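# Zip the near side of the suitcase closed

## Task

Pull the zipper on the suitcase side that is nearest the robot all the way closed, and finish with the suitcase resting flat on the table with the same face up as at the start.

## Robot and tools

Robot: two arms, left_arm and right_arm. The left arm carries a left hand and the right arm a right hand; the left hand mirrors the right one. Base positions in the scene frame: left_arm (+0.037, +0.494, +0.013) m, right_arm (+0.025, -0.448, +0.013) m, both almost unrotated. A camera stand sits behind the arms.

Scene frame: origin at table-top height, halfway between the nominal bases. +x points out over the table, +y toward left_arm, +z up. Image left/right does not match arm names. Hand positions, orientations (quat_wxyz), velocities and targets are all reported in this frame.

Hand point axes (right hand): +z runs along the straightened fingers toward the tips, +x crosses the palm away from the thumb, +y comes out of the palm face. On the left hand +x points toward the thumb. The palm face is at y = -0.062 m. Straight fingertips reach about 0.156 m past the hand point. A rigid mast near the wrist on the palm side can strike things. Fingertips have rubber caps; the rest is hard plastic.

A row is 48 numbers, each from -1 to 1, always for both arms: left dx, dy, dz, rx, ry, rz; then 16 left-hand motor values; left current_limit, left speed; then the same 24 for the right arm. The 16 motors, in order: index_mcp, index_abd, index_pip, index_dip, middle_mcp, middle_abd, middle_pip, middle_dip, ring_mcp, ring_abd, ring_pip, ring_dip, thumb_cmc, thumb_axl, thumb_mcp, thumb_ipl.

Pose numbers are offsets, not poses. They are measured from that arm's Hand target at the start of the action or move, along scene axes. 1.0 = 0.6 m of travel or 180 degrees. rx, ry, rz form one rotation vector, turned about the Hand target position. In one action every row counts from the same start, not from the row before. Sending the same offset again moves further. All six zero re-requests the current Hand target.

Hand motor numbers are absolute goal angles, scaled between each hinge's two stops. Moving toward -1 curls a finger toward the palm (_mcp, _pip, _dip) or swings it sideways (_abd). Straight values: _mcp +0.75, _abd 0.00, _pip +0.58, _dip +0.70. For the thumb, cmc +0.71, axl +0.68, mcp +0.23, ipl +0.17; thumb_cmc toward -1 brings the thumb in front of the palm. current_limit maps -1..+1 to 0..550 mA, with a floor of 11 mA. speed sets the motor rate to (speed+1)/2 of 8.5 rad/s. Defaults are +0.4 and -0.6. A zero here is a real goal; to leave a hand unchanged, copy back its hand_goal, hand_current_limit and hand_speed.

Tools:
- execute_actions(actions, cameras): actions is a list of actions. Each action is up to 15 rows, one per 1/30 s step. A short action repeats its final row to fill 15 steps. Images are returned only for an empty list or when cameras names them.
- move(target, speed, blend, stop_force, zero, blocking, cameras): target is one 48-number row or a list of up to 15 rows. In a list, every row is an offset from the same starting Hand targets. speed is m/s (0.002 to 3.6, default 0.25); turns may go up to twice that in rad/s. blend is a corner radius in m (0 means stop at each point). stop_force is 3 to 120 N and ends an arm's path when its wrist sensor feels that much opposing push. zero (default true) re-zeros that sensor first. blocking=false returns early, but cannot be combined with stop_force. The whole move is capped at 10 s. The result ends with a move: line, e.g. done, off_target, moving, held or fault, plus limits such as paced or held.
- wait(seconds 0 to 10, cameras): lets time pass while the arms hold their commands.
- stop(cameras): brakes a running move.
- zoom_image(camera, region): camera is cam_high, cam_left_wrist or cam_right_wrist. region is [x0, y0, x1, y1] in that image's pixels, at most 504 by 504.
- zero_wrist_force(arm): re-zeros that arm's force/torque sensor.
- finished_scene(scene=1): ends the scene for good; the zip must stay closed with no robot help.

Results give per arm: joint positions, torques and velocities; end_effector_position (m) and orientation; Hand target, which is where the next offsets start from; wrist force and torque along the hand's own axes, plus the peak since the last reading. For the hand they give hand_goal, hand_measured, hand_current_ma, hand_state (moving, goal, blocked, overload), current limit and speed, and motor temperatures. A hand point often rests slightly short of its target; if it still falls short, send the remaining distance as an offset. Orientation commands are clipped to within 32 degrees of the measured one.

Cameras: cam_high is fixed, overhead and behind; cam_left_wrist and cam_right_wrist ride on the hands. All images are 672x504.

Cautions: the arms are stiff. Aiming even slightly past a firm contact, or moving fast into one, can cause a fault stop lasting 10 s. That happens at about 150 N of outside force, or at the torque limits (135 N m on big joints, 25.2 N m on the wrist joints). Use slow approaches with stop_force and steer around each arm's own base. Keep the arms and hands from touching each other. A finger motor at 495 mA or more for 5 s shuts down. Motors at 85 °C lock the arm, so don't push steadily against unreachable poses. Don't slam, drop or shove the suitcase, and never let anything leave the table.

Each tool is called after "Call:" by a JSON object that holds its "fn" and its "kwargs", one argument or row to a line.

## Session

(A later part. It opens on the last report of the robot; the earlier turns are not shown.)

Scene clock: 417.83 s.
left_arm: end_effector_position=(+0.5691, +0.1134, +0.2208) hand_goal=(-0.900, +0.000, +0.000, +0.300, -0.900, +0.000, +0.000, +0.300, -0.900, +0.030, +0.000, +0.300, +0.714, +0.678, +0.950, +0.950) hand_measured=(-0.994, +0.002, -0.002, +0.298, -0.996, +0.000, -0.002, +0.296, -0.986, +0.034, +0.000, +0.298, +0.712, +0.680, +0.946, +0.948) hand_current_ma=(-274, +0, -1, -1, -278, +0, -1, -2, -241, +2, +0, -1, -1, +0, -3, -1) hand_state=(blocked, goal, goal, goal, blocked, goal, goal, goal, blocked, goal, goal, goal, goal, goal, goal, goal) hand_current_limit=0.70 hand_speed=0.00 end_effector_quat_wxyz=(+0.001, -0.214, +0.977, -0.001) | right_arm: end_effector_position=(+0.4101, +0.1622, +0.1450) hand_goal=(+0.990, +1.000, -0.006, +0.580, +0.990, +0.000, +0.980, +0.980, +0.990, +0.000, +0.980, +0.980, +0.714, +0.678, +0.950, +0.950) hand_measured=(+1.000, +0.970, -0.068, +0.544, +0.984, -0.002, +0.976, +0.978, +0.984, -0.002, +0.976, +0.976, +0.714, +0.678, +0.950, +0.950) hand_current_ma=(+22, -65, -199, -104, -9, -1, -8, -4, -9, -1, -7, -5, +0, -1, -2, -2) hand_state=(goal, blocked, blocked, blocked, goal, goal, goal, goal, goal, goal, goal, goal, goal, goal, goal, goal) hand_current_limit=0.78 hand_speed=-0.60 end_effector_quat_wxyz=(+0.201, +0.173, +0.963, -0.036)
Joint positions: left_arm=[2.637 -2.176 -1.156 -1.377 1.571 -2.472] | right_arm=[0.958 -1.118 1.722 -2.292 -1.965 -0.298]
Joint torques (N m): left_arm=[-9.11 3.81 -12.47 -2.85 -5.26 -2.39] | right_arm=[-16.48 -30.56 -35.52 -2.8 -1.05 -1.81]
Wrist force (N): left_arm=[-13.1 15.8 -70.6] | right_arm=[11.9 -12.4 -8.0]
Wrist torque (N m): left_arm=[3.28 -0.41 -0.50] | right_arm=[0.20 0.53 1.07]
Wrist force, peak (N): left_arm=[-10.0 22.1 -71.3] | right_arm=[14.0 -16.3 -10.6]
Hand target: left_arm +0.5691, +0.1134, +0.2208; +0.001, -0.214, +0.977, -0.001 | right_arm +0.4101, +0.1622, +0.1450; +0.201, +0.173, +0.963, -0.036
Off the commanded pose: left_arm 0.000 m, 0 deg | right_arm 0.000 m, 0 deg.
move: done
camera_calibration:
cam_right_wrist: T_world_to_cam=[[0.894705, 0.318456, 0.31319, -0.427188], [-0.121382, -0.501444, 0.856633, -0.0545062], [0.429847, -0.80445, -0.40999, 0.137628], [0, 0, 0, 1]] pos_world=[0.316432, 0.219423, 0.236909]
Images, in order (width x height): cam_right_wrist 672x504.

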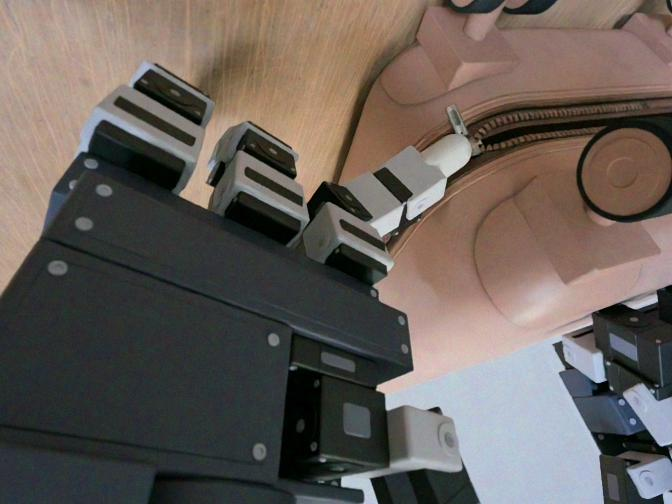

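Call:
{"fn": "move", "kwargs": {
  "target": [
    [0,0,0,0,0,0,-0.9,0,0.0,0.3,-0.9,0,0.0,0.3,-0.9,0.03,0.0,0.3,0.714,0.678,0.95,0.95,0.7,0.0,0.0068,0.0048,0,0,0,0,0.99,1.0,-0.007,0.58,0.99,0,0.98,0.98,0.99,0,0.98,0.98,0.714,0.678,0.95,0.95,0.78,-0.6]
  ],
  "speed": 0.02,
  "stop_force": 28,
  "cameras": ["cam_right_wrist"]
}}

Call:
{"fn": "zoom_image", "kwargs": {
  "camera": "cam_right_wrist",
  "region": [420, 60, 560, 180]
}}

Scene clock: 419.40 s.
left_arm: end_effector_position=(+0.5691, +0.1134, +0.2208) hand_goal=(-0.900, +0.000, +0.000, +0.300, -0.900, +0.000, +0.000, +0.300, -0.900, +0.030, +0.000, +0.300, +0.714, +0.678, +0.950, +0.950) hand_measured=(-0.994, +0.002, -0.002, +0.298, -0.996, +0.000, -0.002, +0.296, -0.986, +0.034, +0.000, +0.298, +0.712, +0.680, +0.946, +0.948) hand_current_ma=(-274, +0, -1, -1, -278, +0, -1, -2, -241, +2, +0, -1, -1, +0, -3, -1) hand_state=(blocked, goal, goal, goal, blocked, goal, goal, goal, blocked, goal, goal, goal, goal, goal, goal, goal) hand_current_limit=0.70 hand_speed=0.00 end_effector_quat_wxyz=(+0.001, -0.214, +0.977, -0.001) | right_arm: end_effector_position=(+0.4142, +0.1650, +0.1450) hand_goal=(+0.990, +1.000, -0.006, +0.580, +0.990, +0.000, +0.980, +0.980, +0.990, +0.000, +0.980, +0.980, +0.714, +0.678, +0.950, +0.950) hand_measured=(+1.000, +0.960, -0.090, +0.534, +0.984, -0.002, +0.976, +0.978, +0.984, -0.002, +0.976, +0.976, +0.714, +0.678, +0.950, +0.950) hand_current_ma=(+22, -99, -292, -143, -9, -1, -8, -4, -9, -1, -7, -5, +0, -1, -2, -2) hand_state=(goal, blocked, blocked, blocked, goal, goal, goal, goal, goal, goal, goal, goal, goal, goal, goal, goal) hand_current_limit=0.78 hand_speed=-0.60 end_effector_quat_wxyz=(+0.201, +0.173, +0.963, -0.036)
Joint positions: left_arm=[2.637 -2.176 -1.156 -1.377 1.571 -2.472] | right_arm=[0.955 -1.11 1.708 -2.288 -1.965 -0.3]
Joint torques (N m): left_arm=[-8.65 4.82 -10.84 -2.91 -4.52 -2.34] | right_arm=[-18.43 -31.38 -35.23 -2.2 -1.07 -1.86]
Wrist force (N): left_arm=[-13.0 15.6 -70.7] | right_arm=[11.1 -9.2 -5.9]
Wrist torque (N m): left_arm=[3.27 -0.42 -0.48] | right_arm=[-0.02 0.63 0.80]
Wrist force, peak (N): left_arm=[-12.8 15.5 -71.2] | right_arm=[13.0 -13.3 -8.8]
Hand target: left_arm +0.5691, +0.1134, +0.2208; +0.001, -0.214, +0.977, -0.001 | right_arm +0.4142, +0.1650, +0.1450; +0.201, +0.173, +0.963, -0.036
Off the commanded pose: left_arm 0.000 m, 0 deg | right_arm 0.000 m, 0 deg.
move: done
camera_calibration:
cam_right_wrist: T_world_to_cam=[[0.894705, 0.318456, 0.31319, -0.431779], [-0.121382, -0.501444, 0.856633, -0.0525544], [0.429847, -0.80445, -0.40999, 0.138198], [0, 0, 0, 1]] pos_world=[0.320532, 0.222323, 0.236909]
Images, in order (width x height): cam_right_wrist 672x504.

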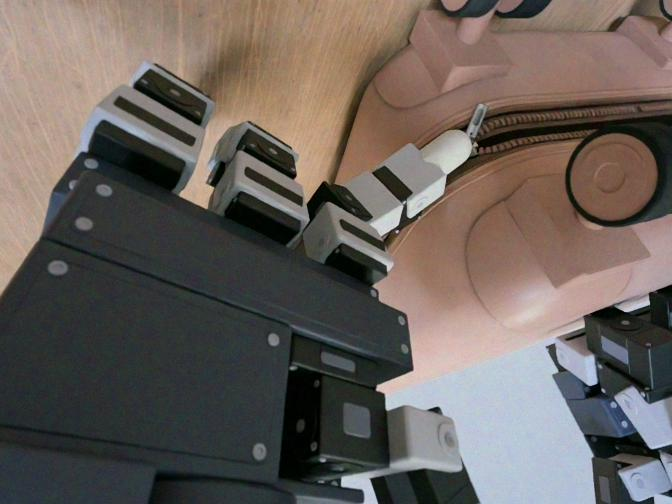

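Scaled by 3.600 from the camera's 672x504 image, which has a finer 960x720 frame.

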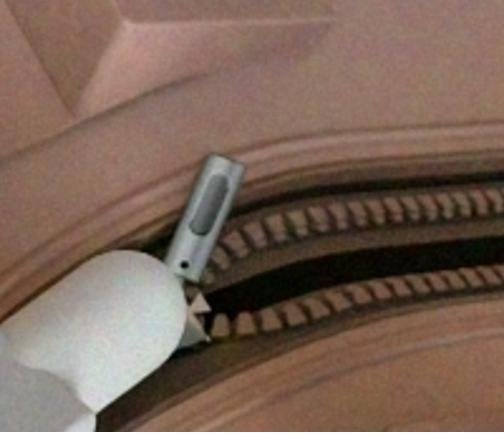

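Call:
{"fn": "move", "kwargs": {
  "target": [
    [0,0,0,0,0,0,-0.9,0,0.0,0.3,-0.9,0,0.0,0.3,-0.9,0.03,0.0,0.3,0.714,0.678,0.95,0.95,0.7,0.0,-0.0250,0.0100,0,0,0,0,0.99,1.0,-0.007,0.58,0.99,0,0.98,0.98,0.99,0,0.98,0.98,0.714,0.678,0.95,0.95,0.78,-0.6],
    [0,0,0,0,0,0,-0.9,0,0.0,0.3,-0.9,0,0.0,0.3,-0.9,0.03,0.0,0.3,0.714,0.678,0.95,0.95,0.7,0.0,-0.0412,-0.0065,0,0,0,0,0.99,1.0,-0.007,0.58,0.99,0,0.98,0.98,0.99,0,0.98,0.98,0.714,0.678,0.95,0.95,0.78,-0.6]
  ],
  "speed": 0.1,
  "cameras": ["cam_right_wrist","cam_high"]
}}

Call:
{"fn": "zoom_image", "kwargs": {
  "camera": "cam_right_wrist",
  "region": [420, 60, 560, 180]
}}

Scene clock: 421.03 s.
left_arm: end_effector_position=(+0.5691, +0.1134, +0.2208) hand_goal=(-0.900, +0.000, +0.000, +0.300, -0.900, +0.000, +0.000, +0.300, -0.900, +0.030, +0.000, +0.300, +0.714, +0.678, +0.950, +0.950) hand_measured=(-0.994, +0.002, -0.002, +0.298, -0.996, +0.000, -0.002, +0.296, -0.986, +0.034, +0.000, +0.298, +0.712, +0.680, +0.946, +0.948) hand_current_ma=(-274, +0, -1, -1, -278, +0, -1, -2, -241, +2, +0, -1, -1, +0, -3, -1) hand_state=(blocked, goal, goal, goal, blocked, goal, goal, goal, blocked, goal, goal, goal, goal, goal, goal, goal) hand_current_limit=0.70 hand_speed=0.00 end_effector_quat_wxyz=(+0.001, -0.214, +0.977, -0.001) | right_arm: end_effector_position=(+0.3895, +0.1612, +0.1450) hand_goal=(+0.990, +1.000, -0.006, +0.580, +0.990, +0.000, +0.980, +0.980, +0.990, +0.000, +0.980, +0.980, +0.714, +0.678, +0.950, +0.950) hand_measured=(+0.984, +0.988, -0.010, +0.578, +0.984, -0.002, +0.976, +0.978, +0.984, -0.002, +0.976, +0.976, +0.714, +0.678, +0.950, +0.950) hand_current_ma=(-12, -23, -5, -4, -9, -1, -8, -4, -9, -1, -7, -5, +0, -1, -2, -2) hand_state=(goal, goal, goal, goal, goal, goal, goal, goal, goal, goal, goal, goal, goal, goal, goal, goal) hand_current_limit=0.78 hand_speed=-0.60 end_effector_quat_wxyz=(+0.201, +0.173, +0.963, -0.036)
Joint positions: left_arm=[2.637 -2.176 -1.156 -1.377 1.571 -2.472] | right_arm=[0.985 -1.138 1.749 -2.288 -1.968 -0.269]
Joint torques (N m): left_arm=[-8.19 5.41 -9.15 -2.85 -3.66 -2.37] | right_arm=[6.16 -46.19 -6.07 -4.51 -3.67 1.96]
Wrist force (N): left_arm=[-13.1 14.7 -72.0] | right_arm=[-2.1 -3.5 1.3]
Wrist torque (N m): left_arm=[3.29 -0.44 -0.47] | right_arm=[-0.57 0.25 -0.23]
Wrist force, peak (N): left_arm=[-13.3 14.8 -72.1] | right_arm=[11.2 -9.4 -5.8]
Hand target: left_arm +0.5691, +0.1134, +0.2208; +0.001, -0.214, +0.977, -0.001 | right_arm +0.3895, +0.1611, +0.1450; +0.201, +0.173, +0.963, -0.036
Off the commanded pose: left_arm 0.000 m, 0 deg | right_arm 0.000 m, 0 deg.
move: done
camera_calibration:
cam_right_wrist: T_world_to_cam=[[0.894692, 0.318482, 0.313202, -0.408474], [-0.121418, -0.501374, 0.856669, -0.0574709], [0.429865, -0.804483, -0.409906, 0.145741], [0, 0, 0, 1]] pos_world=[0.295832, 0.218523, 0.236909]
Images, in order (width x height): cam_high 672x504, cam_right_wrist 672x504.

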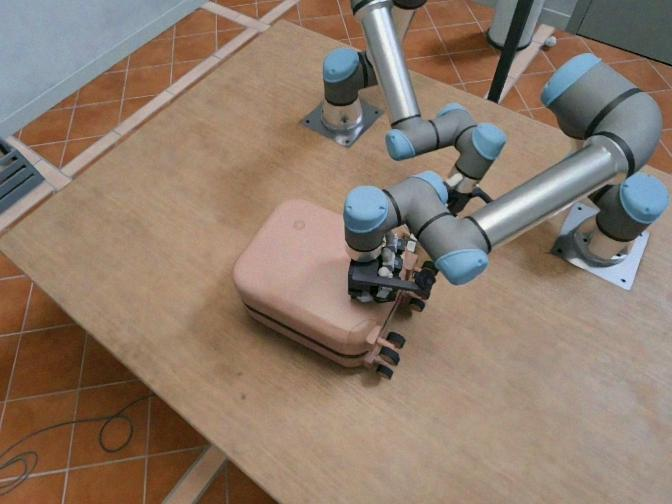

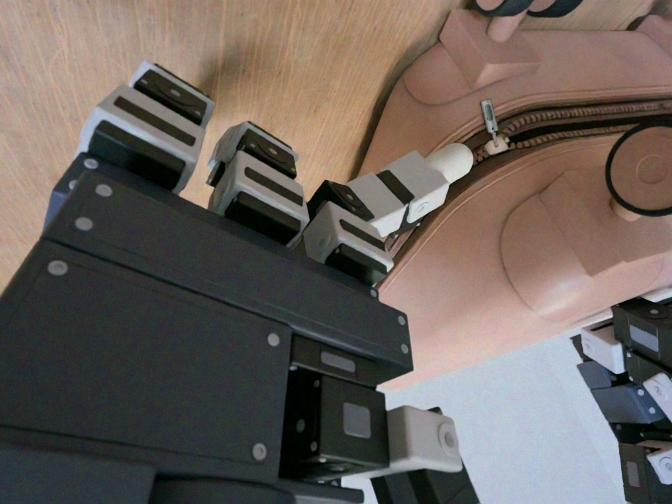

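Scaled by 3.600 from the camera's 672x504 image, which has a finer 960x720 frame.

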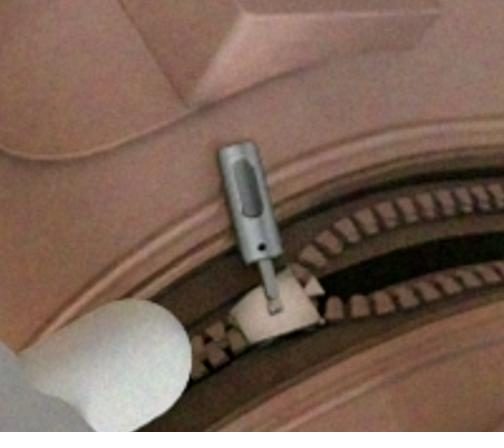

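Call:
{"fn": "move", "kwargs": {
  "target": [
    [0.0005,-0.0015,0,0,0,0,-0.9,0,0.0,0.3,-0.9,0,0.0,0.3,-0.9,0.03,0.0,0.3,0.714,0.678,0.95,0.95,0.7,0.0,0.0182,0.0222,0,0,0,-0.0278,0.99,1.0,-0.007,0.58,0.99,0,0.98,0.98,0.99,0,0.98,0.98,0.714,0.678,0.95,0.95,0.78,-0.6]
  ],
  "speed": 0.05
}}

Call:
{"fn": "move", "kwargs": {
  "target": [
    [0,0,0,0,0,0,-0.9,0,0.0,0.3,-0.9,0,0.0,0.3,-0.9,0.03,0.0,0.3,0.714,0.678,0.95,0.95,0.7,0.0,0.0165,-0.0147,0,0,0,0,0.99,1.0,-0.007,0.58,0.99,0,0.98,0.98,0.99,0,0.98,0.98,0.714,0.678,0.95,0.95,0.78,-0.6]
  ],
  "speed": 0.025,
  "stop_force": 8,
  "cameras": ["cam_right_wrist"]
}}

Call:
{"fn": "zoom_image", "kwargs": {
  "camera": "cam_right_wrist",
  "region": [420, 60, 560, 180]
}}

Scene clock: 422.70 s.
left_arm: end_effector_position=(+0.5694, +0.1125, +0.2208) hand_goal=(-0.900, +0.000, +0.000, +0.300, -0.900, +0.000, +0.000, +0.300, -0.900, +0.030, +0.000, +0.300, +0.714, +0.678, +0.950, +0.950) hand_measured=(-0.994, +0.002, -0.002, +0.298, -0.996, +0.000, -0.002, +0.296, -0.986, +0.034, +0.000, +0.298, +0.712, +0.680, +0.946, +0.948) hand_current_ma=(-274, +0, -1, -1, -278, +0, -1, -2, -241, +2, +0, -1, -1, +0, -3, -1) hand_state=(blocked, goal, goal, goal, blocked, goal, goal, goal, blocked, goal, goal, goal, goal, goal, goal, goal) hand_current_limit=0.70 hand_speed=0.00 end_effector_quat_wxyz=(+0.001, -0.214, +0.977, -0.001) | right_arm: end_effector_position=(+0.4004, +0.1744, +0.1450) hand_goal=(+0.990, +1.000, -0.006, +0.580, +0.990, +0.000, +0.980, +0.980, +0.990, +0.000, +0.980, +0.980, +0.714, +0.678, +0.950, +0.950) hand_measured=(+0.984, +0.988, -0.010, +0.578, +0.984, -0.002, +0.976, +0.978, +0.984, -0.002, +0.976, +0.976, +0.714, +0.678, +0.950, +0.950) hand_current_ma=(-12, -22, -5, -4, -9, -1, -8, -4, -9, -1, -7, -5, +0, -1, -2, -2) hand_state=(goal, goal, goal, goal, goal, goal, goal, goal, goal, goal, goal, goal, goal, goal, goal, goal) hand_current_limit=0.78 hand_speed=-0.60 end_effector_quat_wxyz=(+0.199, +0.215, +0.955, -0.045)
Joint positions: left_arm=[2.636 -2.178 -1.152 -1.378 1.571 -2.473] | right_arm=[0.997 -1.091 1.663 -2.206 -1.977 -0.161]
Joint torques (N m): left_arm=[-20.4 -13.85 1.87 0.42 -6.31 -2.91] | right_arm=[7.43 -34.39 -32.25 -0.45 -3.56 2.03]
Wrist force (N): left_arm=[-5.3 34.7 -74.5] | right_arm=[-2.3 -3.7 1.2]
Wrist torque (N m): left_arm=[3.56 -0.45 -0.50] | right_arm=[-0.61 0.29 -0.25]
Wrist force, peak (N): left_arm=[-5.3 34.7 -74.5] | right_arm=[-2.3 -3.9 1.3]
Hand target: left_arm +0.5694, +0.1125, +0.2208; +0.001, -0.214, +0.977, -0.001 | right_arm +0.4004, +0.1745, +0.1450; +0.199, +0.215, +0.955, -0.045
Off the commanded pose: left_arm 0.000 m, 0 deg | right_arm 0.000 m, 0 deg.
move: done

Scene clock: 424.27 s.
left_arm: end_effector_position=(+0.5694, +0.1125, +0.2208) hand_goal=(-0.900, +0.000, +0.000, +0.300, -0.900, +0.000, +0.000, +0.300, -0.900, +0.030, +0.000, +0.300, +0.714, +0.678, +0.950, +0.950) hand_measured=(-0.994, +0.002, -0.002, +0.298, -0.996, +0.000, -0.002, +0.296, -0.986, +0.034, +0.000, +0.298, +0.712, +0.680, +0.946, +0.948) hand_current_ma=(-274, +0, -1, -1, -278, +0, -1, -2, -241, +2, +0, -1, -1, +0, -3, -1) hand_state=(blocked, goal, goal, goal, blocked, goal, goal, goal, blocked, goal, goal, goal, goal, goal, goal, goal) hand_current_limit=0.70 hand_speed=0.00 end_effector_quat_wxyz=(+0.001, -0.214, +0.977, -0.001) | right_arm: end_effector_position=(+0.4103, +0.1656, +0.1450) hand_goal=(+0.990, +1.000, -0.006, +0.580, +0.990, +0.000, +0.980, +0.980, +0.990, +0.000, +0.980, +0.980, +0.714, +0.678, +0.950, +0.950) hand_measured=(+0.988, +0.992, -0.020, +0.574, +0.984, -0.002, +0.976, +0.978, +0.984, -0.002, +0.976, +0.976, +0.714, +0.678, +0.950, +0.950) hand_current_ma=(-3, -11, -31, -13, -9, -1, -8, -4, -9, -1, -7, -5, +0, -1, -2, -2) hand_state=(goal, goal, goal, goal, goal, goal, goal, goal, goal, goal, goal, goal, goal, goal, goal, goal) hand_current_limit=0.78 hand_speed=-0.60 end_effector_quat_wxyz=(+0.199, +0.215, +0.955, -0.045)
Joint positions: left_arm=[2.636 -2.178 -1.152 -1.378 1.571 -2.473] | right_arm=[0.976 -1.099 1.677 -2.222 -1.975 -0.183]
Joint torques (N m): left_arm=[-20.46 -14.06 2.02 1.14 -5.46 -2.79] | right_arm=[-10.98 -46.52 -5.59 -4.78 1.14 -1.79]
Wrist force (N): left_arm=[-5.3 35.0 -74.6] | right_arm=[0.3 -4.8 -0.8]
Wrist torque (N m): left_arm=[3.56 -0.45 -0.50] | right_arm=[-0.46 0.31 0.02]
Wrist force, peak (N): left_arm=[-5.2 34.8 -74.8] | right_arm=[0.3 -4.8 -1.1]
Hand target: left_arm +0.5694, +0.1125, +0.2208; +0.001, -0.214, +0.977, -0.001 | right_arm +0.4103, +0.1656, +0.1450; +0.199, +0.215, +0.955, -0.045
Off the commanded pose: left_arm 0.000 m, 0 deg | right_arm 0.000 m, 0 deg.
move: done
camera_calibration:
cam_right_wrist: T_world_to_cam=[[0.919065, 0.239182, 0.313227, -0.425334], [-0.164695, -0.48896, 0.856618, -0.0370464], [0.358043, -0.838874, -0.409994, 0.175485], [0, 0, 0, 1]] pos_world=[0.321977, 0.230828, 0.236909]
Images, in order (width x height): cam_right_wrist 672x504.

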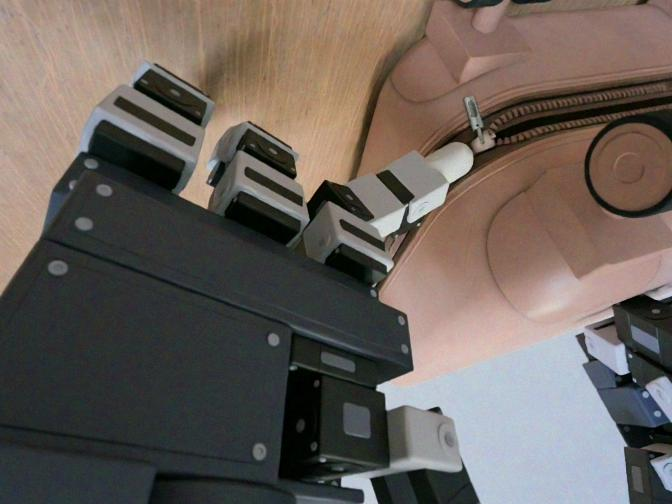

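Scaled by 3.600 from the camera's 672x504 image, which has a finer 960x720 frame.

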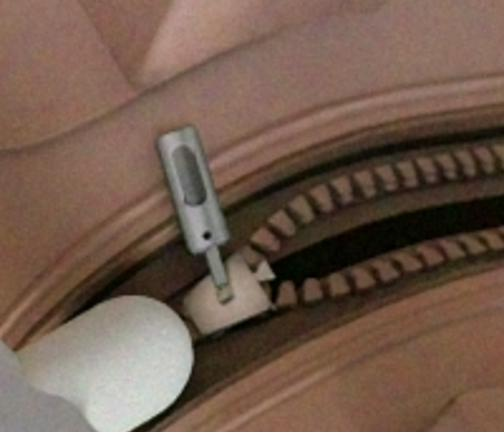

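Call:
{"fn": "move", "kwargs": {
  "target": [
    [0,0,0,0,0,0,-0.9,0,0.0,0.3,-0.9,0,0.0,0.3,-0.9,0.03,0.0,0.3,0.714,0.678,0.95,0.95,0.7,0.0,0.0108,0.0073,0,0,0,0,0.99,1.0,-0.007,0.58,0.99,0,0.98,0.98,0.99,0,0.98,0.98,0.714,0.678,0.95,0.95,0.78,-0.6],
    [0,0,0,0,0,0,-0.9,0,0.0,0.3,-0.9,0,0.0,0.3,-0.9,0.03,0.0,0.3,0.714,0.678,0.95,0.95,0.7,0.0,0.0176,0.0118,0,0,0,0,0.99,1.0,-0.007,0.58,0.99,0,0.98,0.98,0.99,0,0.98,0.98,0.714,0.678,0.95,0.95,0.78,-0.6]
  ],
  "speed": 0.02,
  "stop_force": 28,
  "cameras": ["cam_right_wrist"]
}}

Call:
{"fn": "zoom_image", "kwargs": {
  "camera": "cam_right_wrist",
  "region": [420, 60, 560, 180]
}}

Scene clock: 426.07 s.
left_arm: end_effector_position=(+0.5694, +0.1125, +0.2208) hand_goal=(-0.900, +0.000, +0.000, +0.300, -0.900, +0.000, +0.000, +0.300, -0.900, +0.030, +0.000, +0.300, +0.714, +0.678, +0.950, +0.950) hand_measured=(-0.994, +0.002, -0.002, +0.298, -0.996, +0.000, -0.002, +0.296, -0.986, +0.034, +0.000, +0.298, +0.712, +0.680, +0.946, +0.948) hand_current_ma=(-274, +0, -1, -1, -278, +0, -1, -2, -241, +2, +0, -1, -1, +0, -3, -1) hand_state=(blocked, goal, goal, goal, blocked, goal, goal, goal, blocked, goal, goal, goal, goal, goal, goal, goal) hand_current_limit=0.70 hand_speed=0.00 end_effector_quat_wxyz=(+0.001, -0.214, +0.977, -0.001) | right_arm: end_effector_position=(+0.4208, +0.1727, +0.1450) hand_goal=(+0.990, +1.000, -0.006, +0.580, +0.990, +0.000, +0.980, +0.980, +0.990, +0.000, +0.980, +0.980, +0.714, +0.678, +0.950, +0.950) hand_measured=(+1.000, +0.974, -0.068, +0.544, +0.984, -0.002, +0.976, +0.978, +0.984, -0.002, +0.976, +0.976, +0.714, +0.678, +0.950, +0.950) hand_current_ma=(+22, -57, -200, -104, -9, -1, -8, -4, -9, -1, -7, -5, +0, -1, -2, -2) hand_state=(goal, blocked, blocked, blocked, goal, goal, goal, goal, goal, goal, goal, goal, goal, goal, goal, goal) hand_current_limit=0.78 hand_speed=-0.60 end_effector_quat_wxyz=(+0.199, +0.215, +0.955, -0.045)
Joint positions: left_arm=[2.636 -2.178 -1.152 -1.378 1.571 -2.473] | right_arm=[0.969 -1.077 1.643 -2.213 -1.975 -0.191]
Joint torques (N m): left_arm=[-5.48 -3.86 -16.16 -1.94 -4.48 -2.33] | right_arm=[-19.34 -31.16 -35.83 -2.53 -1.71 -1.91]
Wrist force (N): left_arm=[-11.6 15.3 -69.9] | right_arm=[13.1 -14.5 -9.7]
Wrist torque (N m): left_arm=[3.24 -0.41 -0.45] | right_arm=[0.28 0.50 1.22]
Wrist force, peak (N): left_arm=[-5.1 34.9 -74.7] | right_arm=[13.3 -14.6 -9.6]
Hand target: left_arm +0.5694, +0.1125, +0.2208; +0.001, -0.214, +0.977, -0.001 | right_arm +0.4208, +0.1727, +0.1450; +0.199, +0.215, +0.955, -0.045
Off the commanded pose: left_arm 0.000 m, 0 deg | right_arm 0.000 m, 0 deg.
move: done
camera_calibration:
cam_right_wrist: T_world_to_cam=[[0.919065, 0.239182, 0.313227, -0.436774], [-0.164695, -0.48896, 0.856618, -0.0318291], [0.358043, -0.838874, -0.409994, 0.177646], [0, 0, 0, 1]] pos_world=[0.332577, 0.237928, 0.236909]
Images, in order (width x height): cam_right_wrist 672x504.

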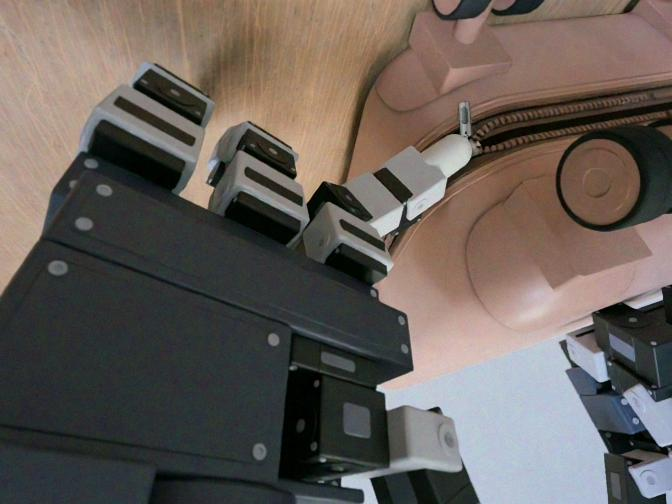

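Scaled by 3.600 from the camera's 672x504 image, which has a finer 960x720 frame.

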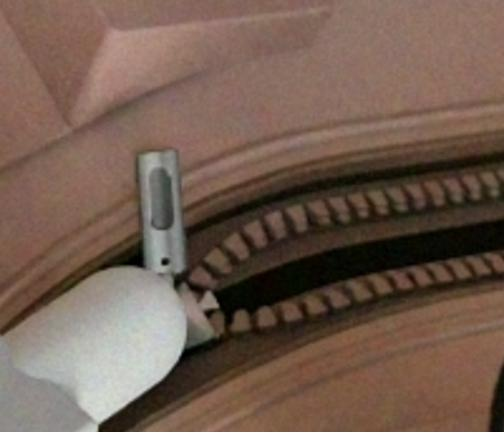

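Call:
{"fn": "move", "kwargs": {
  "target": [
    [0,0,0,0,0,0,-0.9,0,0.0,0.3,-0.9,0,0.0,0.3,-0.9,0.03,0.0,0.3,0.714,0.678,0.95,0.95,0.7,0.0,0.0068,0.0046,0,0,0,0,0.99,1.0,-0.007,0.58,0.99,0,0.98,0.98,0.99,0,0.98,0.98,0.714,0.678,0.95,0.95,0.78,-0.6]
  ],
  "speed": 0.02,
  "stop_force": 28,
  "cameras": ["cam_right_wrist"]
}}

Call:
{"fn": "zoom_image", "kwargs": {
  "camera": "cam_right_wrist",
  "region": [420, 60, 560, 180]
}}

Scene clock: 427.67 s.
left_arm: end_effector_position=(+0.5694, +0.1125, +0.2208) hand_goal=(-0.900, +0.000, +0.000, +0.300, -0.900, +0.000, +0.000, +0.300, -0.900, +0.030, +0.000, +0.300, +0.714, +0.678, +0.950, +0.950) hand_measured=(-0.994, +0.002, -0.002, +0.298, -0.996, +0.000, -0.002, +0.296, -0.986, +0.034, +0.000, +0.298, +0.712, +0.680, +0.946, +0.948) hand_current_ma=(-274, +0, -1, -1, -278, +0, -1, -2, -241, +2, +0, -1, -1, +0, -3, -1) hand_state=(blocked, goal, goal, goal, blocked, goal, goal, goal, blocked, goal, goal, goal, goal, goal, goal, goal) hand_current_limit=0.70 hand_speed=0.00 end_effector_quat_wxyz=(+0.001, -0.214, +0.977, -0.001) | right_arm: end_effector_position=(+0.4249, +0.1755, +0.1450) hand_goal=(+0.990, +1.000, -0.006, +0.580, +0.990, +0.000, +0.980, +0.980, +0.990, +0.000, +0.980, +0.980, +0.714, +0.678, +0.950, +0.950) hand_measured=(+1.000, +0.970, -0.082, +0.536, +0.984, -0.002, +0.976, +0.978, +0.984, -0.002, +0.976, +0.976, +0.714, +0.678, +0.950, +0.950) hand_current_ma=(+21, -71, -260, -128, -9, -1, -8, -4, -9, -1, -7, -5, +0, -1, -2, -2) hand_state=(goal, blocked, blocked, blocked, goal, goal, goal, goal, goal, goal, goal, goal, goal, goal, goal, goal) hand_current_limit=0.78 hand_speed=-0.60 end_effector_quat_wxyz=(+0.199, +0.215, +0.955, -0.045)
Joint positions: left_arm=[2.636 -2.178 -1.152 -1.378 1.571 -2.473] | right_arm=[0.966 -1.068 1.629 -2.209 -1.975 -0.194]
Joint torques (N m): left_arm=[-4.35 5.74 -16.85 -2.88 -3.66 -1.86] | right_arm=[-18.55 -32.88 -35.25 -1.91 -1.52 -1.85]
Wrist force (N): left_arm=[-11.9 14.4 -70.3] | right_arm=[11.7 -11.4 -8.0]
Wrist torque (N m): left_arm=[3.21 -0.42 -0.45] | right_arm=[0.11 0.56 0.95]
Wrist force, peak (N): left_arm=[-11.8 13.8 -71.2] | right_arm=[13.3 -14.9 -9.5]
Hand target: left_arm +0.5694, +0.1125, +0.2208; +0.001, -0.214, +0.977, -0.001 | right_arm +0.4249, +0.1755, +0.1450; +0.199, +0.215, +0.955, -0.045
Off the commanded pose: left_arm 0.000 m, 0 deg | right_arm 0.000 m, 0 deg.
move: done
camera_calibration:
cam_right_wrist: T_world_to_cam=[[0.919065, 0.239182, 0.313227, -0.44112], [-0.164695, -0.48896, 0.856618, -0.0298012], [0.358043, -0.838874, -0.409994, 0.178563], [0, 0, 0, 1]] pos_world=[0.336577, 0.240728, 0.236909]
Images, in order (width x height): cam_right_wrist 672x504.

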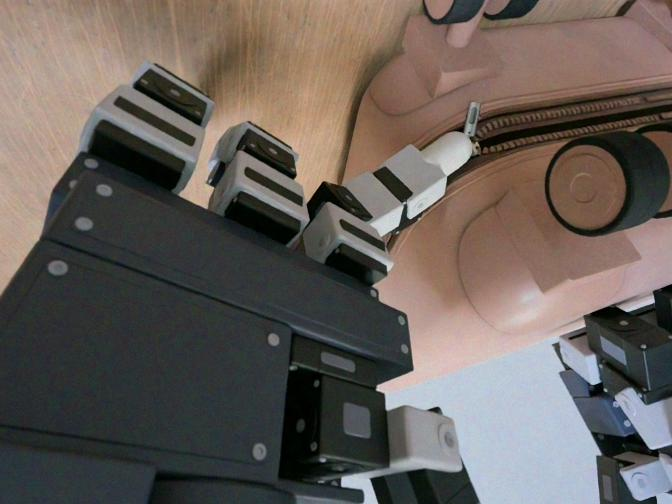

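Scaled by 3.600 from the camera's 672x504 image, which has a finer 960x720 frame.

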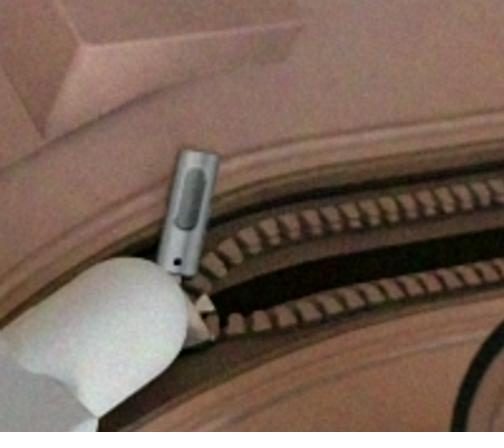

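Call:
{"fn": "move", "kwargs": {
  "target": [
    [0,0,0,0,0,0,-0.9,0,0.0,0.3,-0.9,0,0.0,0.3,-0.9,0.03,0.0,0.3,0.714,0.678,0.95,0.95,0.7,0.0,0.0070,0.0043,0,0,0,0,0.99,1.0,-0.007,0.58,0.99,0,0.98,0.98,0.99,0,0.98,0.98,0.714,0.678,0.95,0.95,0.78,-0.6]
  ],
  "speed": 0.02,
  "stop_force": 28,
  "cameras": ["cam_right_wrist"]
}}

Call:
{"fn": "zoom_image", "kwargs": {
  "camera": "cam_right_wrist",
  "region": [420, 60, 560, 180]
}}

Scene clock: 429.30 s.
left_arm: end_effector_position=(+0.5694, +0.1125, +0.2208) hand_goal=(-0.900, +0.000, +0.000, +0.300, -0.900, +0.000, +0.000, +0.300, -0.900, +0.030, +0.000, +0.300, +0.714, +0.678, +0.950, +0.950) hand_measured=(-0.994, +0.002, -0.002, +0.298, -0.996, +0.000, -0.002, +0.296, -0.986, +0.034, +0.000, +0.298, +0.712, +0.680, +0.946, +0.948) hand_current_ma=(-274, +0, -1, -1, -278, +0, -1, -2, -241, +2, +0, -1, -1, +0, -3, -1) hand_state=(blocked, goal, goal, goal, blocked, goal, goal, goal, blocked, goal, goal, goal, goal, goal, goal, goal) hand_current_limit=0.70 hand_speed=0.00 end_effector_quat_wxyz=(+0.001, -0.214, +0.977, -0.001) | right_arm: end_effector_position=(+0.4291, +0.1781, +0.1450) hand_goal=(+0.990, +1.000, -0.006, +0.580, +0.990, +0.000, +0.980, +0.980, +0.990, +0.000, +0.980, +0.980, +0.714, +0.678, +0.950, +0.950) hand_measured=(+1.000, +0.964, -0.096, +0.530, +0.984, -0.002, +0.976, +0.978, +0.984, -0.002, +0.976, +0.976, +0.714, +0.678, +0.950, +0.950) hand_current_ma=(+21, -85, -317, -155, -9, -1, -8, -4, -9, -1, -7, -5, +0, -1, -2, -2) hand_state=(goal, blocked, blocked, blocked, goal, goal, goal, goal, goal, goal, goal, goal, goal, goal, goal, goal) hand_current_limit=0.78 hand_speed=-0.60 end_effector_quat_wxyz=(+0.199, +0.215, +0.955, -0.045)
Joint positions: left_arm=[2.636 -2.178 -1.152 -1.378 1.571 -2.473] | right_arm=[0.963 -1.06 1.616 -2.206 -1.974 -0.197]
Joint torques (N m): left_arm=[-4.91 10.47 -16.89 -2.93 -3.36 -1.25] | right_arm=[-19.23 -34.21 -35.73 -1.79 -2.01 -1.6]
Wrist force (N): left_arm=[-11.9 14.0 -70.6] | right_arm=[11.4 -8.6 -6.3]
Wrist torque (N m): left_arm=[3.22 -0.44 -0.45] | right_arm=[-0.09 0.67 0.78]
Wrist force, peak (N): left_arm=[-12.0 14.0 -71.4] | right_arm=[12.1 -11.7 -8.2]
Hand target: left_arm +0.5694, +0.1125, +0.2208; +0.001, -0.214, +0.977, -0.001 | right_arm +0.4291, +0.1781, +0.1450; +0.199, +0.215, +0.955, -0.045
Off the commanded pose: left_arm 0.000 m, 0 deg | right_arm 0.000 m, 0 deg.
move: done
camera_calibration:
cam_right_wrist: T_world_to_cam=[[0.919065, 0.239182, 0.313227, -0.445578], [-0.164695, -0.48896, 0.856618, -0.0278871], [0.358043, -0.838874, -0.409994, 0.179156], [0, 0, 0, 1]] pos_world=[0.340777, 0.243228, 0.236909]
Images, in order (width x height): cam_right_wrist 672x504.

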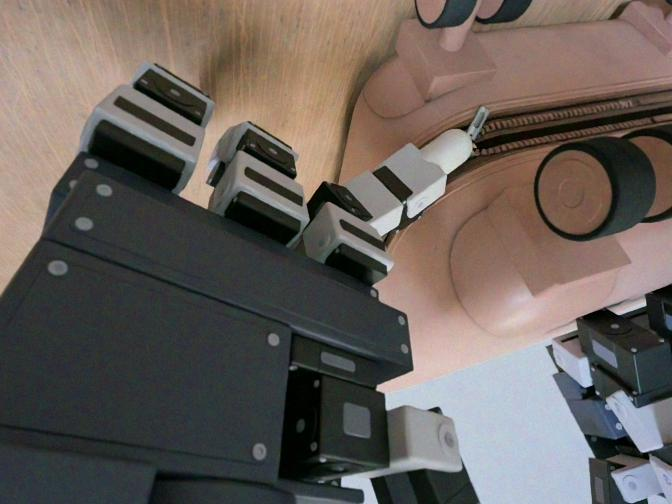

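Scaled by 3.600 from the camera's 672x504 image, which has a finer 960x720 frame.

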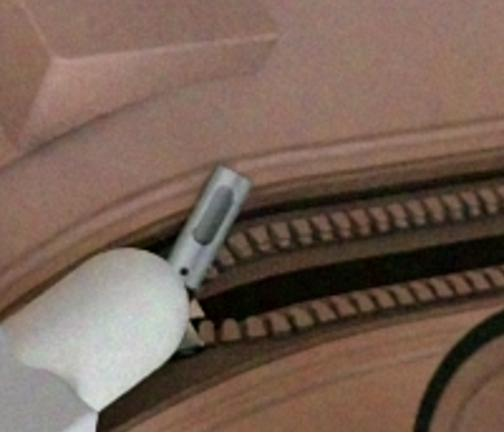

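Call:
{"fn": "move", "kwargs": {
  "target": [
    [0,0,0,0,0,0,-0.9,0,0.0,0.3,-0.9,0,0.0,0.3,-0.9,0.03,0.0,0.3,0.714,0.678,0.95,0.95,0.7,0.0,-0.0190,0.0163,0,0,0,0,0.99,1.0,-0.007,0.58,0.99,0,0.98,0.98,0.99,0,0.98,0.98,0.714,0.678,0.95,0.95,0.78,-0.6],
    [0,0,0,0,0,0,-0.9,0,0.0,0.3,-0.9,0,0.0,0.3,-0.9,0.03,0.0,0.3,0.714,0.678,0.95,0.95,0.7,0.0,-0.0472,-0.0020,0,0,0,-0.0278,0.99,1.0,-0.007,0.58,0.99,0,0.98,0.98,0.99,0,0.98,0.98,0.714,0.678,0.95,0.95,0.78,-0.6]
  ],
  "speed": 0.1,
  "cameras": ["cam_right_wrist"]
}}

Call:
{"fn": "zoom_image", "kwargs": {
  "camera": "cam_right_wrist",
  "region": [420, 60, 620, 180]
}}

Scene clock: 431.33 s.
left_arm: end_effector_position=(+0.5694, +0.1125, +0.2208) hand_goal=(-0.900, +0.000, +0.000, +0.300, -0.900, +0.000, +0.000, +0.300, -0.900, +0.030, +0.000, +0.300, +0.714, +0.678, +0.950, +0.950) hand_measured=(-0.994, +0.002, -0.002, +0.298, -0.996, +0.000, -0.002, +0.296, -0.986, +0.034, +0.000, +0.298, +0.712, +0.680, +0.946, +0.948) hand_current_ma=(-274, +0, -1, -1, -278, +0, -1, -2, -241, +2, +0, -1, -1, +0, -3, -1) hand_state=(blocked, goal, goal, goal, blocked, goal, goal, goal, blocked, goal, goal, goal, goal, goal, goal, goal) hand_current_limit=0.70 hand_speed=0.00 end_effector_quat_wxyz=(+0.001, -0.214, +0.977, -0.001) | right_arm: end_effector_position=(+0.4008, +0.1769, +0.1450) hand_goal=(+0.990, +1.000, -0.006, +0.580, +0.990, +0.000, +0.980, +0.980, +0.990, +0.000, +0.980, +0.980, +0.714, +0.678, +0.950, +0.950) hand_measured=(+0.984, +0.988, -0.010, +0.578, +0.984, -0.002, +0.976, +0.978, +0.984, -0.002, +0.976, +0.976, +0.714, +0.678, +0.950, +0.950) hand_current_ma=(-12, -22, -5, -4, -9, -1, -8, -4, -9, -1, -7, -5, +0, -1, -2, -2) hand_state=(goal, goal, goal, goal, goal, goal, goal, goal, goal, goal, goal, goal, goal, goal, goal, goal) hand_current_limit=0.78 hand_speed=-0.60 end_effector_quat_wxyz=(+0.197, +0.257, +0.945, -0.054)
Joint positions: left_arm=[2.636 -2.178 -1.152 -1.378 1.571 -2.473] | right_arm=[1.012 -1.07 1.616 -2.136 -1.981 -0.05]
Joint torques (N m): left_arm=[-4.83 7.82 -16.71 -2.88 -3.41 -0.7] | right_arm=[7.46 -48.21 -5.32 -0.42 -3.58 2.01]
Wrist force (N): left_arm=[-11.9 13.2 -71.3] | right_arm=[-2.6 -3.2 1.1]
Wrist torque (N m): left_arm=[3.22 -0.44 -0.43] | right_arm=[-0.54 0.31 -0.27]
Wrist force, peak (N): left_arm=[-12.1 13.1 -71.6] | right_arm=[11.8 -8.7 -6.4]
Hand target: left_arm +0.5694, +0.1125, +0.2208; +0.001, -0.214, +0.977, -0.001 | right_arm +0.4008, +0.1769, +0.1450; +0.197, +0.257, +0.945, -0.054
Off the commanded pose: left_arm 0.000 m, 0 deg | right_arm 0.000 m, 0 deg.
move: done
camera_calibration:
cam_right_wrist: T_world_to_cam=[[0.936396, 0.158283, 0.313224, -0.411984], [-0.206627, -0.472762, 0.856622, -0.0191465], [0.283669, -0.866858, -0.409987, 0.22309], [0, 0, 0, 1]] pos_world=[0.31854, 0.249545, 0.236909]
Images, in order (width x height): cam_right_wrist 672x504.

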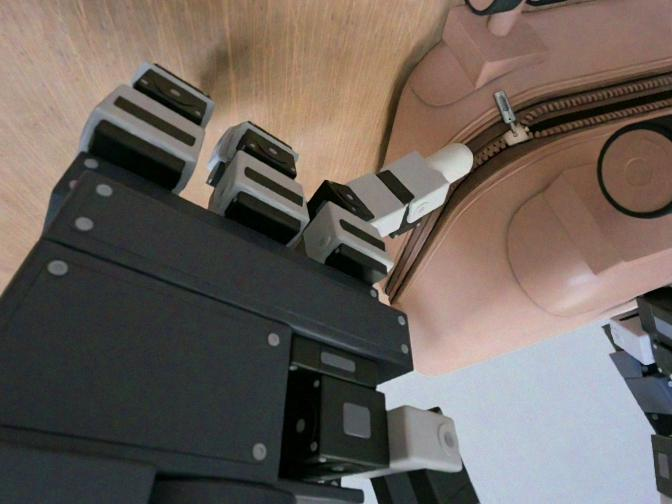

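Scaled by 2.520 from the camera's 672x504 image, which has a finer 960x720 frame.

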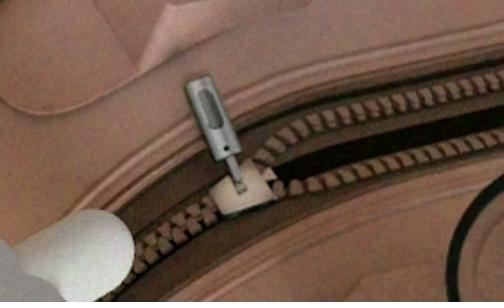

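Call:
{"fn": "move", "kwargs": {
  "target": [
    [0.0002,-0.0006,0,0,0,0,-0.9,0,0.0,0.3,-0.9,0,0.0,0.3,-0.9,0.03,0.0,0.3,0.714,0.678,0.95,0.95,0.7,0.0,0.0233,0.0222,0,0,0,0,0.99,1.0,-0.007,0.58,0.99,0,0.98,0.98,0.99,0,0.98,0.98,0.714,0.678,0.95,0.95,0.78,-0.6]
  ],
  "speed": 0.08
}}

Call:
{"fn": "move", "kwargs": {
  "target": [
    [0,0,0,0,0,0,-0.9,0,0.0,0.3,-0.9,0,0.0,0.3,-0.9,0.03,0.0,0.3,0.714,0.678,0.95,0.95,0.7,0.0,0.0158,-0.0178,0,0,0,0,0.99,1.0,-0.007,0.58,0.99,0,0.98,0.98,0.99,0,0.98,0.98,0.714,0.678,0.95,0.95,0.78,-0.6]
  ],
  "speed": 0.025,
  "stop_force": 8,
  "cameras": ["cam_right_wrist"]
}}

Call:
{"fn": "zoom_image", "kwargs": {
  "camera": "cam_right_wrist",
  "region": [420, 60, 560, 180]
}}

Scene clock: 433.20 s.
left_arm: end_effector_position=(+0.5695, +0.1122, +0.2208) hand_goal=(-0.900, +0.000, +0.000, +0.300, -0.900, +0.000, +0.000, +0.300, -0.900, +0.030, +0.000, +0.300, +0.714, +0.678, +0.950, +0.950) hand_measured=(-0.994, +0.002, -0.002, +0.298, -0.996, +0.000, -0.002, +0.296, -0.986, +0.034, +0.000, +0.298, +0.712, +0.680, +0.946, +0.948) hand_current_ma=(-274, +0, -1, -1, -278, +0, -1, -2, -241, +2, +0, -1, -1, +0, -3, -1) hand_state=(blocked, goal, goal, goal, blocked, goal, goal, goal, blocked, goal, goal, goal, goal, goal, goal, goal) hand_current_limit=0.70 hand_speed=0.00 end_effector_quat_wxyz=(+0.001, -0.214, +0.977, -0.001) | right_arm: end_effector_position=(+0.4147, +0.1901, +0.1450) hand_goal=(+0.990, +1.000, -0.006, +0.580, +0.990, +0.000, +0.980, +0.980, +0.990, +0.000, +0.980, +0.980, +0.714, +0.678, +0.950, +0.950) hand_measured=(+0.984, +0.988, -0.010, +0.578, +0.984, -0.002, +0.976, +0.978, +0.984, -0.002, +0.976, +0.976, +0.714, +0.678, +0.950, +0.950) hand_current_ma=(-12, -22, -5, -4, -9, -1, -8, -4, -9, -1, -7, -5, +0, -1, -2, -2) hand_state=(goal, goal, goal, goal, goal, goal, goal, goal, goal, goal, goal, goal, goal, goal, goal, goal) hand_current_limit=0.78 hand_speed=-0.60 end_effector_quat_wxyz=(+0.197, +0.257, +0.945, -0.054)
Joint positions: left_arm=[2.636 -2.179 -1.151 -1.379 1.571 -2.474] | right_arm=[1.005 -1.034 1.558 -2.117 -1.981 -0.057]
Joint torques (N m): left_arm=[-22.01 -13.04 0.88 -0.26 -5.81 -3.07] | right_arm=[-8.68 -34.37 -33.08 -0.35 1.81 -1.93]
Wrist force (N): left_arm=[-9.4 31.0 -73.4] | right_arm=[-2.5 -3.2 1.0]
Wrist torque (N m): left_arm=[3.51 -0.44 -0.55] | right_arm=[-0.54 0.31 -0.20]
Wrist force, peak (N): left_arm=[-9.4 31.0 -73.4] | right_arm=[-2.5 -3.5 1.1]
Hand target: left_arm +0.5695, +0.1122, +0.2208; +0.001, -0.214, +0.977, -0.001 | right_arm +0.4148, +0.1902, +0.1450; +0.197, +0.257, +0.945, -0.054
Off the commanded pose: left_arm 0.000 m, 0 deg | right_arm 0.000 m, 0 deg.
move: done

Scene clock: 434.80 s.
left_arm: end_effector_position=(+0.5695, +0.1122, +0.2208) hand_goal=(-0.900, +0.000, +0.000, +0.300, -0.900, +0.000, +0.000, +0.300, -0.900, +0.030, +0.000, +0.300, +0.714, +0.678, +0.950, +0.950) hand_measured=(-0.994, +0.002, -0.002, +0.298, -0.996, +0.000, -0.002, +0.296, -0.986, +0.034, +0.000, +0.298, +0.712, +0.680, +0.946, +0.948) hand_current_ma=(-274, +0, -1, -1, -278, +0, -1, -2, -241, +2, +0, -1, -1, +0, -3, -1) hand_state=(blocked, goal, goal, goal, blocked, goal, goal, goal, blocked, goal, goal, goal, goal, goal, goal, goal) hand_current_limit=0.70 hand_speed=0.00 end_effector_quat_wxyz=(+0.001, -0.214, +0.977, -0.001) | right_arm: end_effector_position=(+0.4243, +0.1795, +0.1450) hand_goal=(+0.990, +1.000, -0.006, +0.580, +0.990, +0.000, +0.980, +0.980, +0.990, +0.000, +0.980, +0.980, +0.714, +0.678, +0.950, +0.950) hand_measured=(+0.992, +0.998, -0.026, +0.570, +0.984, -0.002, +0.976, +0.978, +0.984, -0.002, +0.976, +0.976, +0.714, +0.678, +0.950, +0.950) hand_current_ma=(+4, -3, -49, -22, -9, -1, -8, -4, -9, -1, -7, -5, +0, -1, -2, -2) hand_state=(goal, goal, blocked, goal, goal, goal, goal, goal, goal, goal, goal, goal, goal, goal, goal, goal) hand_current_limit=0.78 hand_speed=-0.60 end_effector_quat_wxyz=(+0.197, +0.257, +0.945, -0.054)
Joint positions: left_arm=[2.636 -2.179 -1.151 -1.379 1.571 -2.474] | right_arm=[0.984 -1.046 1.58 -2.137 -1.98 -0.08]
Joint torques (N m): left_arm=[-22.28 -12.64 0.77 2.58 -7.39 -2.98] | right_arm=[-12.04 -48.36 -5.78 -4.56 0.64 -1.8]
Wrist force (N): left_arm=[-9.6 31.3 -73.2] | right_arm=[1.4 -5.2 -2.3]
Wrist torque (N m): left_arm=[3.47 -0.45 -0.56] | right_arm=[-0.31 0.35 0.12]
Wrist force, peak (N): left_arm=[-9.7 31.4 -73.6] | right_arm=[1.7 -5.2 -2.6]
Hand target: left_arm +0.5695, +0.1122, +0.2208; +0.001, -0.214, +0.977, -0.001 | right_arm +0.4243, +0.1795, +0.1450; +0.197, +0.257, +0.945, -0.054
Off the commanded pose: left_arm 0.000 m, 0 deg | right_arm 0.000 m, 0 deg.
move: done
camera_calibration:
cam_right_wrist: T_world_to_cam=[[0.936442, 0.158084, 0.313185, -0.434264], [-0.2067, -0.472694, 0.856642, -0.013079], [0.283462, -0.866931, -0.409975, 0.218793], [0, 0, 0, 1]] pos_world=[0.34194, 0.252146, 0.236909]
Images, in order (width x height): cam_right_wrist 672x504.

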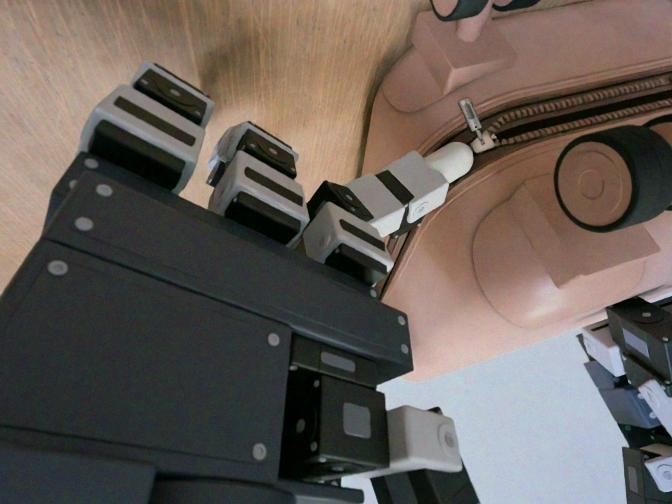

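Scaled by 3.600 from the camera's 672x504 image, which has a finer 960x720 frame.

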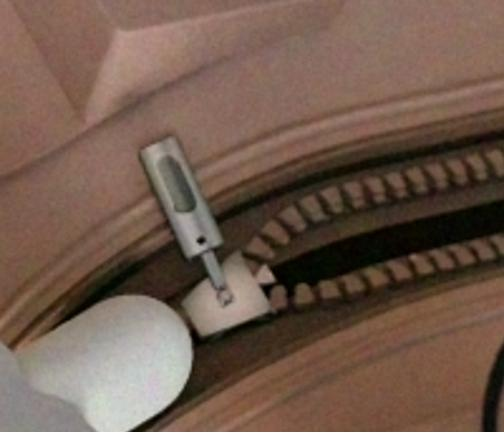

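Call:
{"fn": "move", "kwargs": {
  "target": [
    [0,0,0,0,0,0,-0.9,0,0.0,0.3,-0.9,0,0.0,0.3,-0.9,0.03,0.0,0.3,0.714,0.678,0.95,0.95,0.7,0.0,0.0117,0.0065,0,0,0,0,0.99,1.0,-0.007,0.58,0.99,0,0.98,0.98,0.99,0,0.98,0.98,0.714,0.678,0.95,0.95,0.78,-0.6],
    [0,0,0,0,0,0,-0.9,0,0.0,0.3,-0.9,0,0.0,0.3,-0.9,0.03,0.0,0.3,0.714,0.678,0.95,0.95,0.7,0.0,0.0264,0.0144,0,0,0,0,0.99,1.0,-0.007,0.58,0.99,0,0.98,0.98,0.99,0,0.98,0.98,0.714,0.678,0.95,0.95,0.78,-0.6]
  ],
  "speed": 0.025,
  "stop_force": 28,
  "cameras": ["cam_right_wrist"]
}}

Call:
{"fn": "zoom_image", "kwargs": {
  "camera": "cam_right_wrist",
  "region": [420, 60, 560, 180]
}}

Scene clock: 436.77 s.
left_arm: end_effector_position=(+0.5695, +0.1122, +0.2208) hand_goal=(-0.900, +0.000, +0.000, +0.300, -0.900, +0.000, +0.000, +0.300, -0.900, +0.030, +0.000, +0.300, +0.714, +0.678, +0.950, +0.950) hand_measured=(-0.994, +0.002, -0.002, +0.298, -0.996, +0.000, -0.002, +0.296, -0.986, +0.034, +0.000, +0.298, +0.712, +0.680, +0.946, +0.948) hand_current_ma=(-274, +0, -1, -1, -278, +0, -1, -2, -241, +2, +0, -1, -1, +0, -3, -1) hand_state=(blocked, goal, goal, goal, blocked, goal, goal, goal, blocked, goal, goal, goal, goal, goal, goal, goal) hand_current_limit=0.70 hand_speed=0.00 end_effector_quat_wxyz=(+0.001, -0.214, +0.977, -0.001) | right_arm: end_effector_position=(+0.4401, +0.1881, +0.1450) hand_goal=(+0.990, +1.000, -0.006, +0.580, +0.990, +0.000, +0.980, +0.980, +0.990, +0.000, +0.980, +0.980, +0.714, +0.678, +0.950, +0.950) hand_measured=(+1.000, +0.974, -0.084, +0.536, +0.984, -0.002, +0.976, +0.978, +0.984, -0.002, +0.976, +0.976, +0.714, +0.678, +0.950, +0.950) hand_current_ma=(+21, -59, -269, -128, -9, -1, -8, -4, -9, -1, -7, -5, +0, -1, -2, -2) hand_state=(goal, blocked, blocked, blocked, goal, goal, goal, goal, goal, goal, goal, goal, goal, goal, goal, goal) hand_current_limit=0.78 hand_speed=-0.60 end_effector_quat_wxyz=(+0.197, +0.257, +0.945, -0.054)
Joint positions: left_arm=[2.636 -2.179 -1.151 -1.379 1.571 -2.474] | right_arm=[0.972 -1.015 1.532 -2.124 -1.98 -0.093]
Joint torques (N m): left_arm=[-6.29 -5.53 -14.37 -1.85 -3.84 -2.43] | right_arm=[-19.06 -35.99 -34.39 -1.44 -1.79 -1.74]
Wrist force (N): left_arm=[-10.7 22.4 -70.8] | right_arm=[10.7 -9.6 -7.3]
Wrist torque (N m): left_arm=[3.38 -0.43 -0.53] | right_arm=[0.11 0.63 0.82]
Wrist force, peak (N): left_arm=[-9.7 31.4 -73.3] | right_arm=[10.4 -11.2 -7.7]
Hand target: left_arm +0.5695, +0.1122, +0.2208; +0.001, -0.214, +0.977, -0.001 | right_arm +0.4401, +0.1881, +0.1450; +0.197, +0.257, +0.945, -0.054
Off the commanded pose: left_arm 0.000 m, 0 deg | right_arm 0.000 m, 0 deg.
move: done
camera_calibration:
cam_right_wrist: T_world_to_cam=[[0.936442, 0.158084, 0.313185, -0.450529], [-0.2067, -0.472694, 0.856642, -0.00568004], [0.283462, -0.866931, -0.409975, 0.221828], [0, 0, 0, 1]] pos_world=[0.35784, 0.260846, 0.236909]
Images, in order (width x height): cam_right_wrist 672x504.

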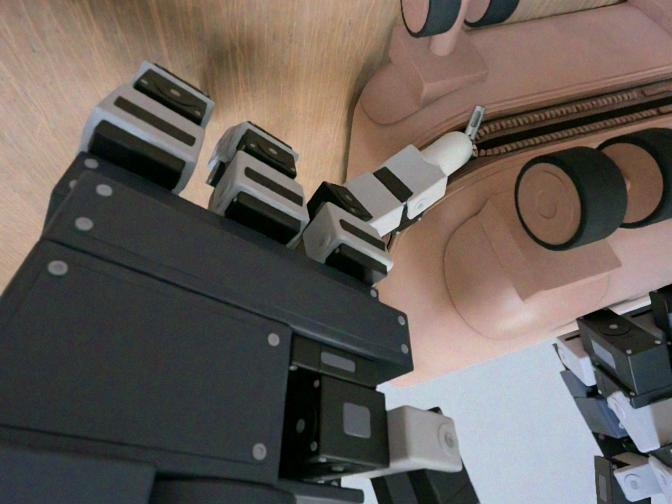

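Scaled by 3.600 from the camera's 672x504 image, which has a finer 960x720 frame.

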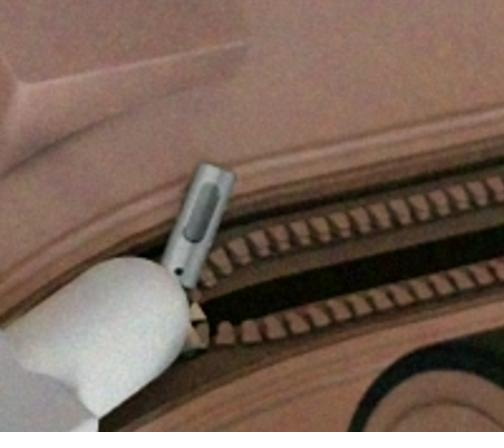

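Call:
{"fn": "move", "kwargs": {
  "target": [
    [0,0,0,0,0,0,-0.9,0,0.0,0.3,-0.9,0,0.0,0.3,-0.9,0.03,0.0,0.3,0.714,0.678,0.95,0.95,0.7,0.0,0.0092,0.0036,0,0,0,0,0.99,1.0,-0.007,0.58,0.99,0,0.98,0.98,0.99,0,0.98,0.98,0.714,0.678,0.95,0.95,0.78,-0.6]
  ],
  "speed": 0.025,
  "stop_force": 28,
  "cameras": ["cam_right_wrist"]
}}

Call:
{"fn": "zoom_image", "kwargs": {
  "camera": "cam_right_wrist",
  "region": [420, 60, 560, 180]
}}

Scene clock: 438.77 s.
left_arm: end_effector_position=(+0.5696, +0.1122, +0.2208) hand_goal=(-0.900, +0.000, +0.000, +0.300, -0.900, +0.000, +0.000, +0.300, -0.900, +0.030, +0.000, +0.300, +0.714, +0.678, +0.950, +0.950) hand_measured=(-0.994, +0.002, -0.002, +0.298, -0.996, +0.000, -0.002, +0.296, -0.986, +0.034, +0.000, +0.298, +0.712, +0.680, +0.946, +0.948) hand_current_ma=(-274, +0, -1, -1, -278, +0, -1, -2, -241, +2, +0, -1, -1, +0, -3, -1) hand_state=(blocked, goal, goal, goal, blocked, goal, goal, goal, blocked, goal, goal, goal, goal, goal, goal, goal) hand_current_limit=0.70 hand_speed=0.00 end_effector_quat_wxyz=(+0.001, -0.214, +0.977, -0.001) | right_arm: end_effector_position=(+0.4451, +0.1902, +0.1450) hand_goal=(+0.990, +1.000, -0.006, +0.580, +0.990, +0.000, +0.980, +0.980, +0.990, +0.000, +0.980, +0.980, +0.714, +0.678, +0.950, +0.950) hand_measured=(+1.000, +0.970, -0.080, +0.506, +0.984, -0.002, +0.976, +0.978, +0.984, -0.002, +0.976, +0.976, +0.714, +0.678, +0.950, +0.950) hand_current_ma=(+23, -68, -247, -250, -9, -1, -8, -4, -9, -1, -7, -5, +0, -1, -2, -2) hand_state=(goal, blocked, blocked, blocked, goal, goal, goal, goal, goal, goal, goal, goal, goal, goal, goal, goal) hand_current_limit=0.78 hand_speed=-0.60 end_effector_quat_wxyz=(+0.197, +0.257, +0.945, -0.054)
Joint positions: left_arm=[2.636 -2.179 -1.151 -1.379 1.571 -2.474] | right_arm=[0.967 -1.007 1.518 -2.121 -1.98 -0.098]
Joint torques (N m): left_arm=[-6.25 3.77 -16.66 -7.22 -3.9 -1.83] | right_arm=[-21.61 -49.09 -11.85 -7.2 -10.52 0.62]
Wrist force (N): left_arm=[-24.6 -10.2 -67.2] | right_arm=[36.6 -21.5 -21.3]
Wrist torque (N m): left_arm=[2.38 -0.37 -0.63] | right_arm=[1.31 0.74 3.76]
Wrist force, peak (N): left_arm=[-10.9 22.4 -71.5] | right_arm=[38.1 -22.3 -22.3]
Hand target: left_arm +0.5695, +0.1122, +0.2208; +0.001, -0.214, +0.977, -0.001 | right_arm +0.4451, +0.1902, +0.1450; +0.197, +0.257, +0.945, -0.054 (not the last commanded pose)
Off the commanded pose: left_arm 0.000 m, 0 deg | right_arm 0.001 m, 0 deg.
move: contact (right_arm)
camera_calibration:
cam_right_wrist: T_world_to_cam=[[0.936503, 0.158191, 0.31295, -0.455492], [-0.206414, -0.472768, 0.85667, -0.00370714], [0.28347, -0.866872, -0.410096, 0.222113], [0, 0, 0, 1]] pos_world=[0.362842, 0.262845, 0.236809]
Images, in order (width x height): cam_right_wrist 672x504.

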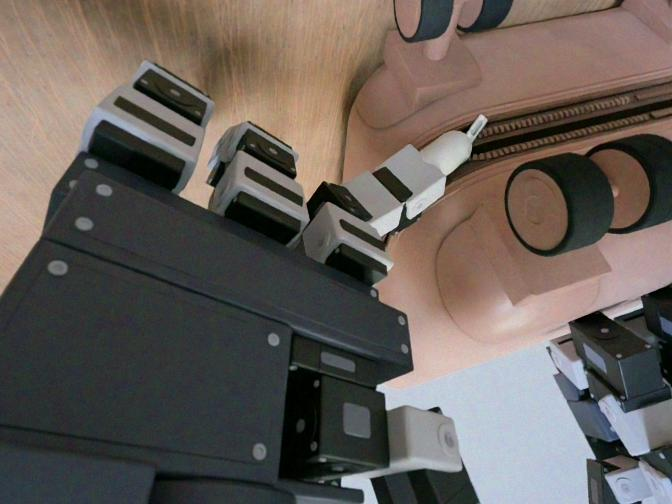

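Scaled by 3.600 from the camera's 672x504 image, which has a finer 960x720 frame.

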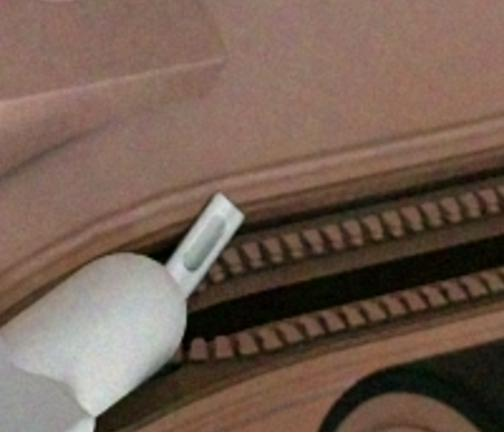

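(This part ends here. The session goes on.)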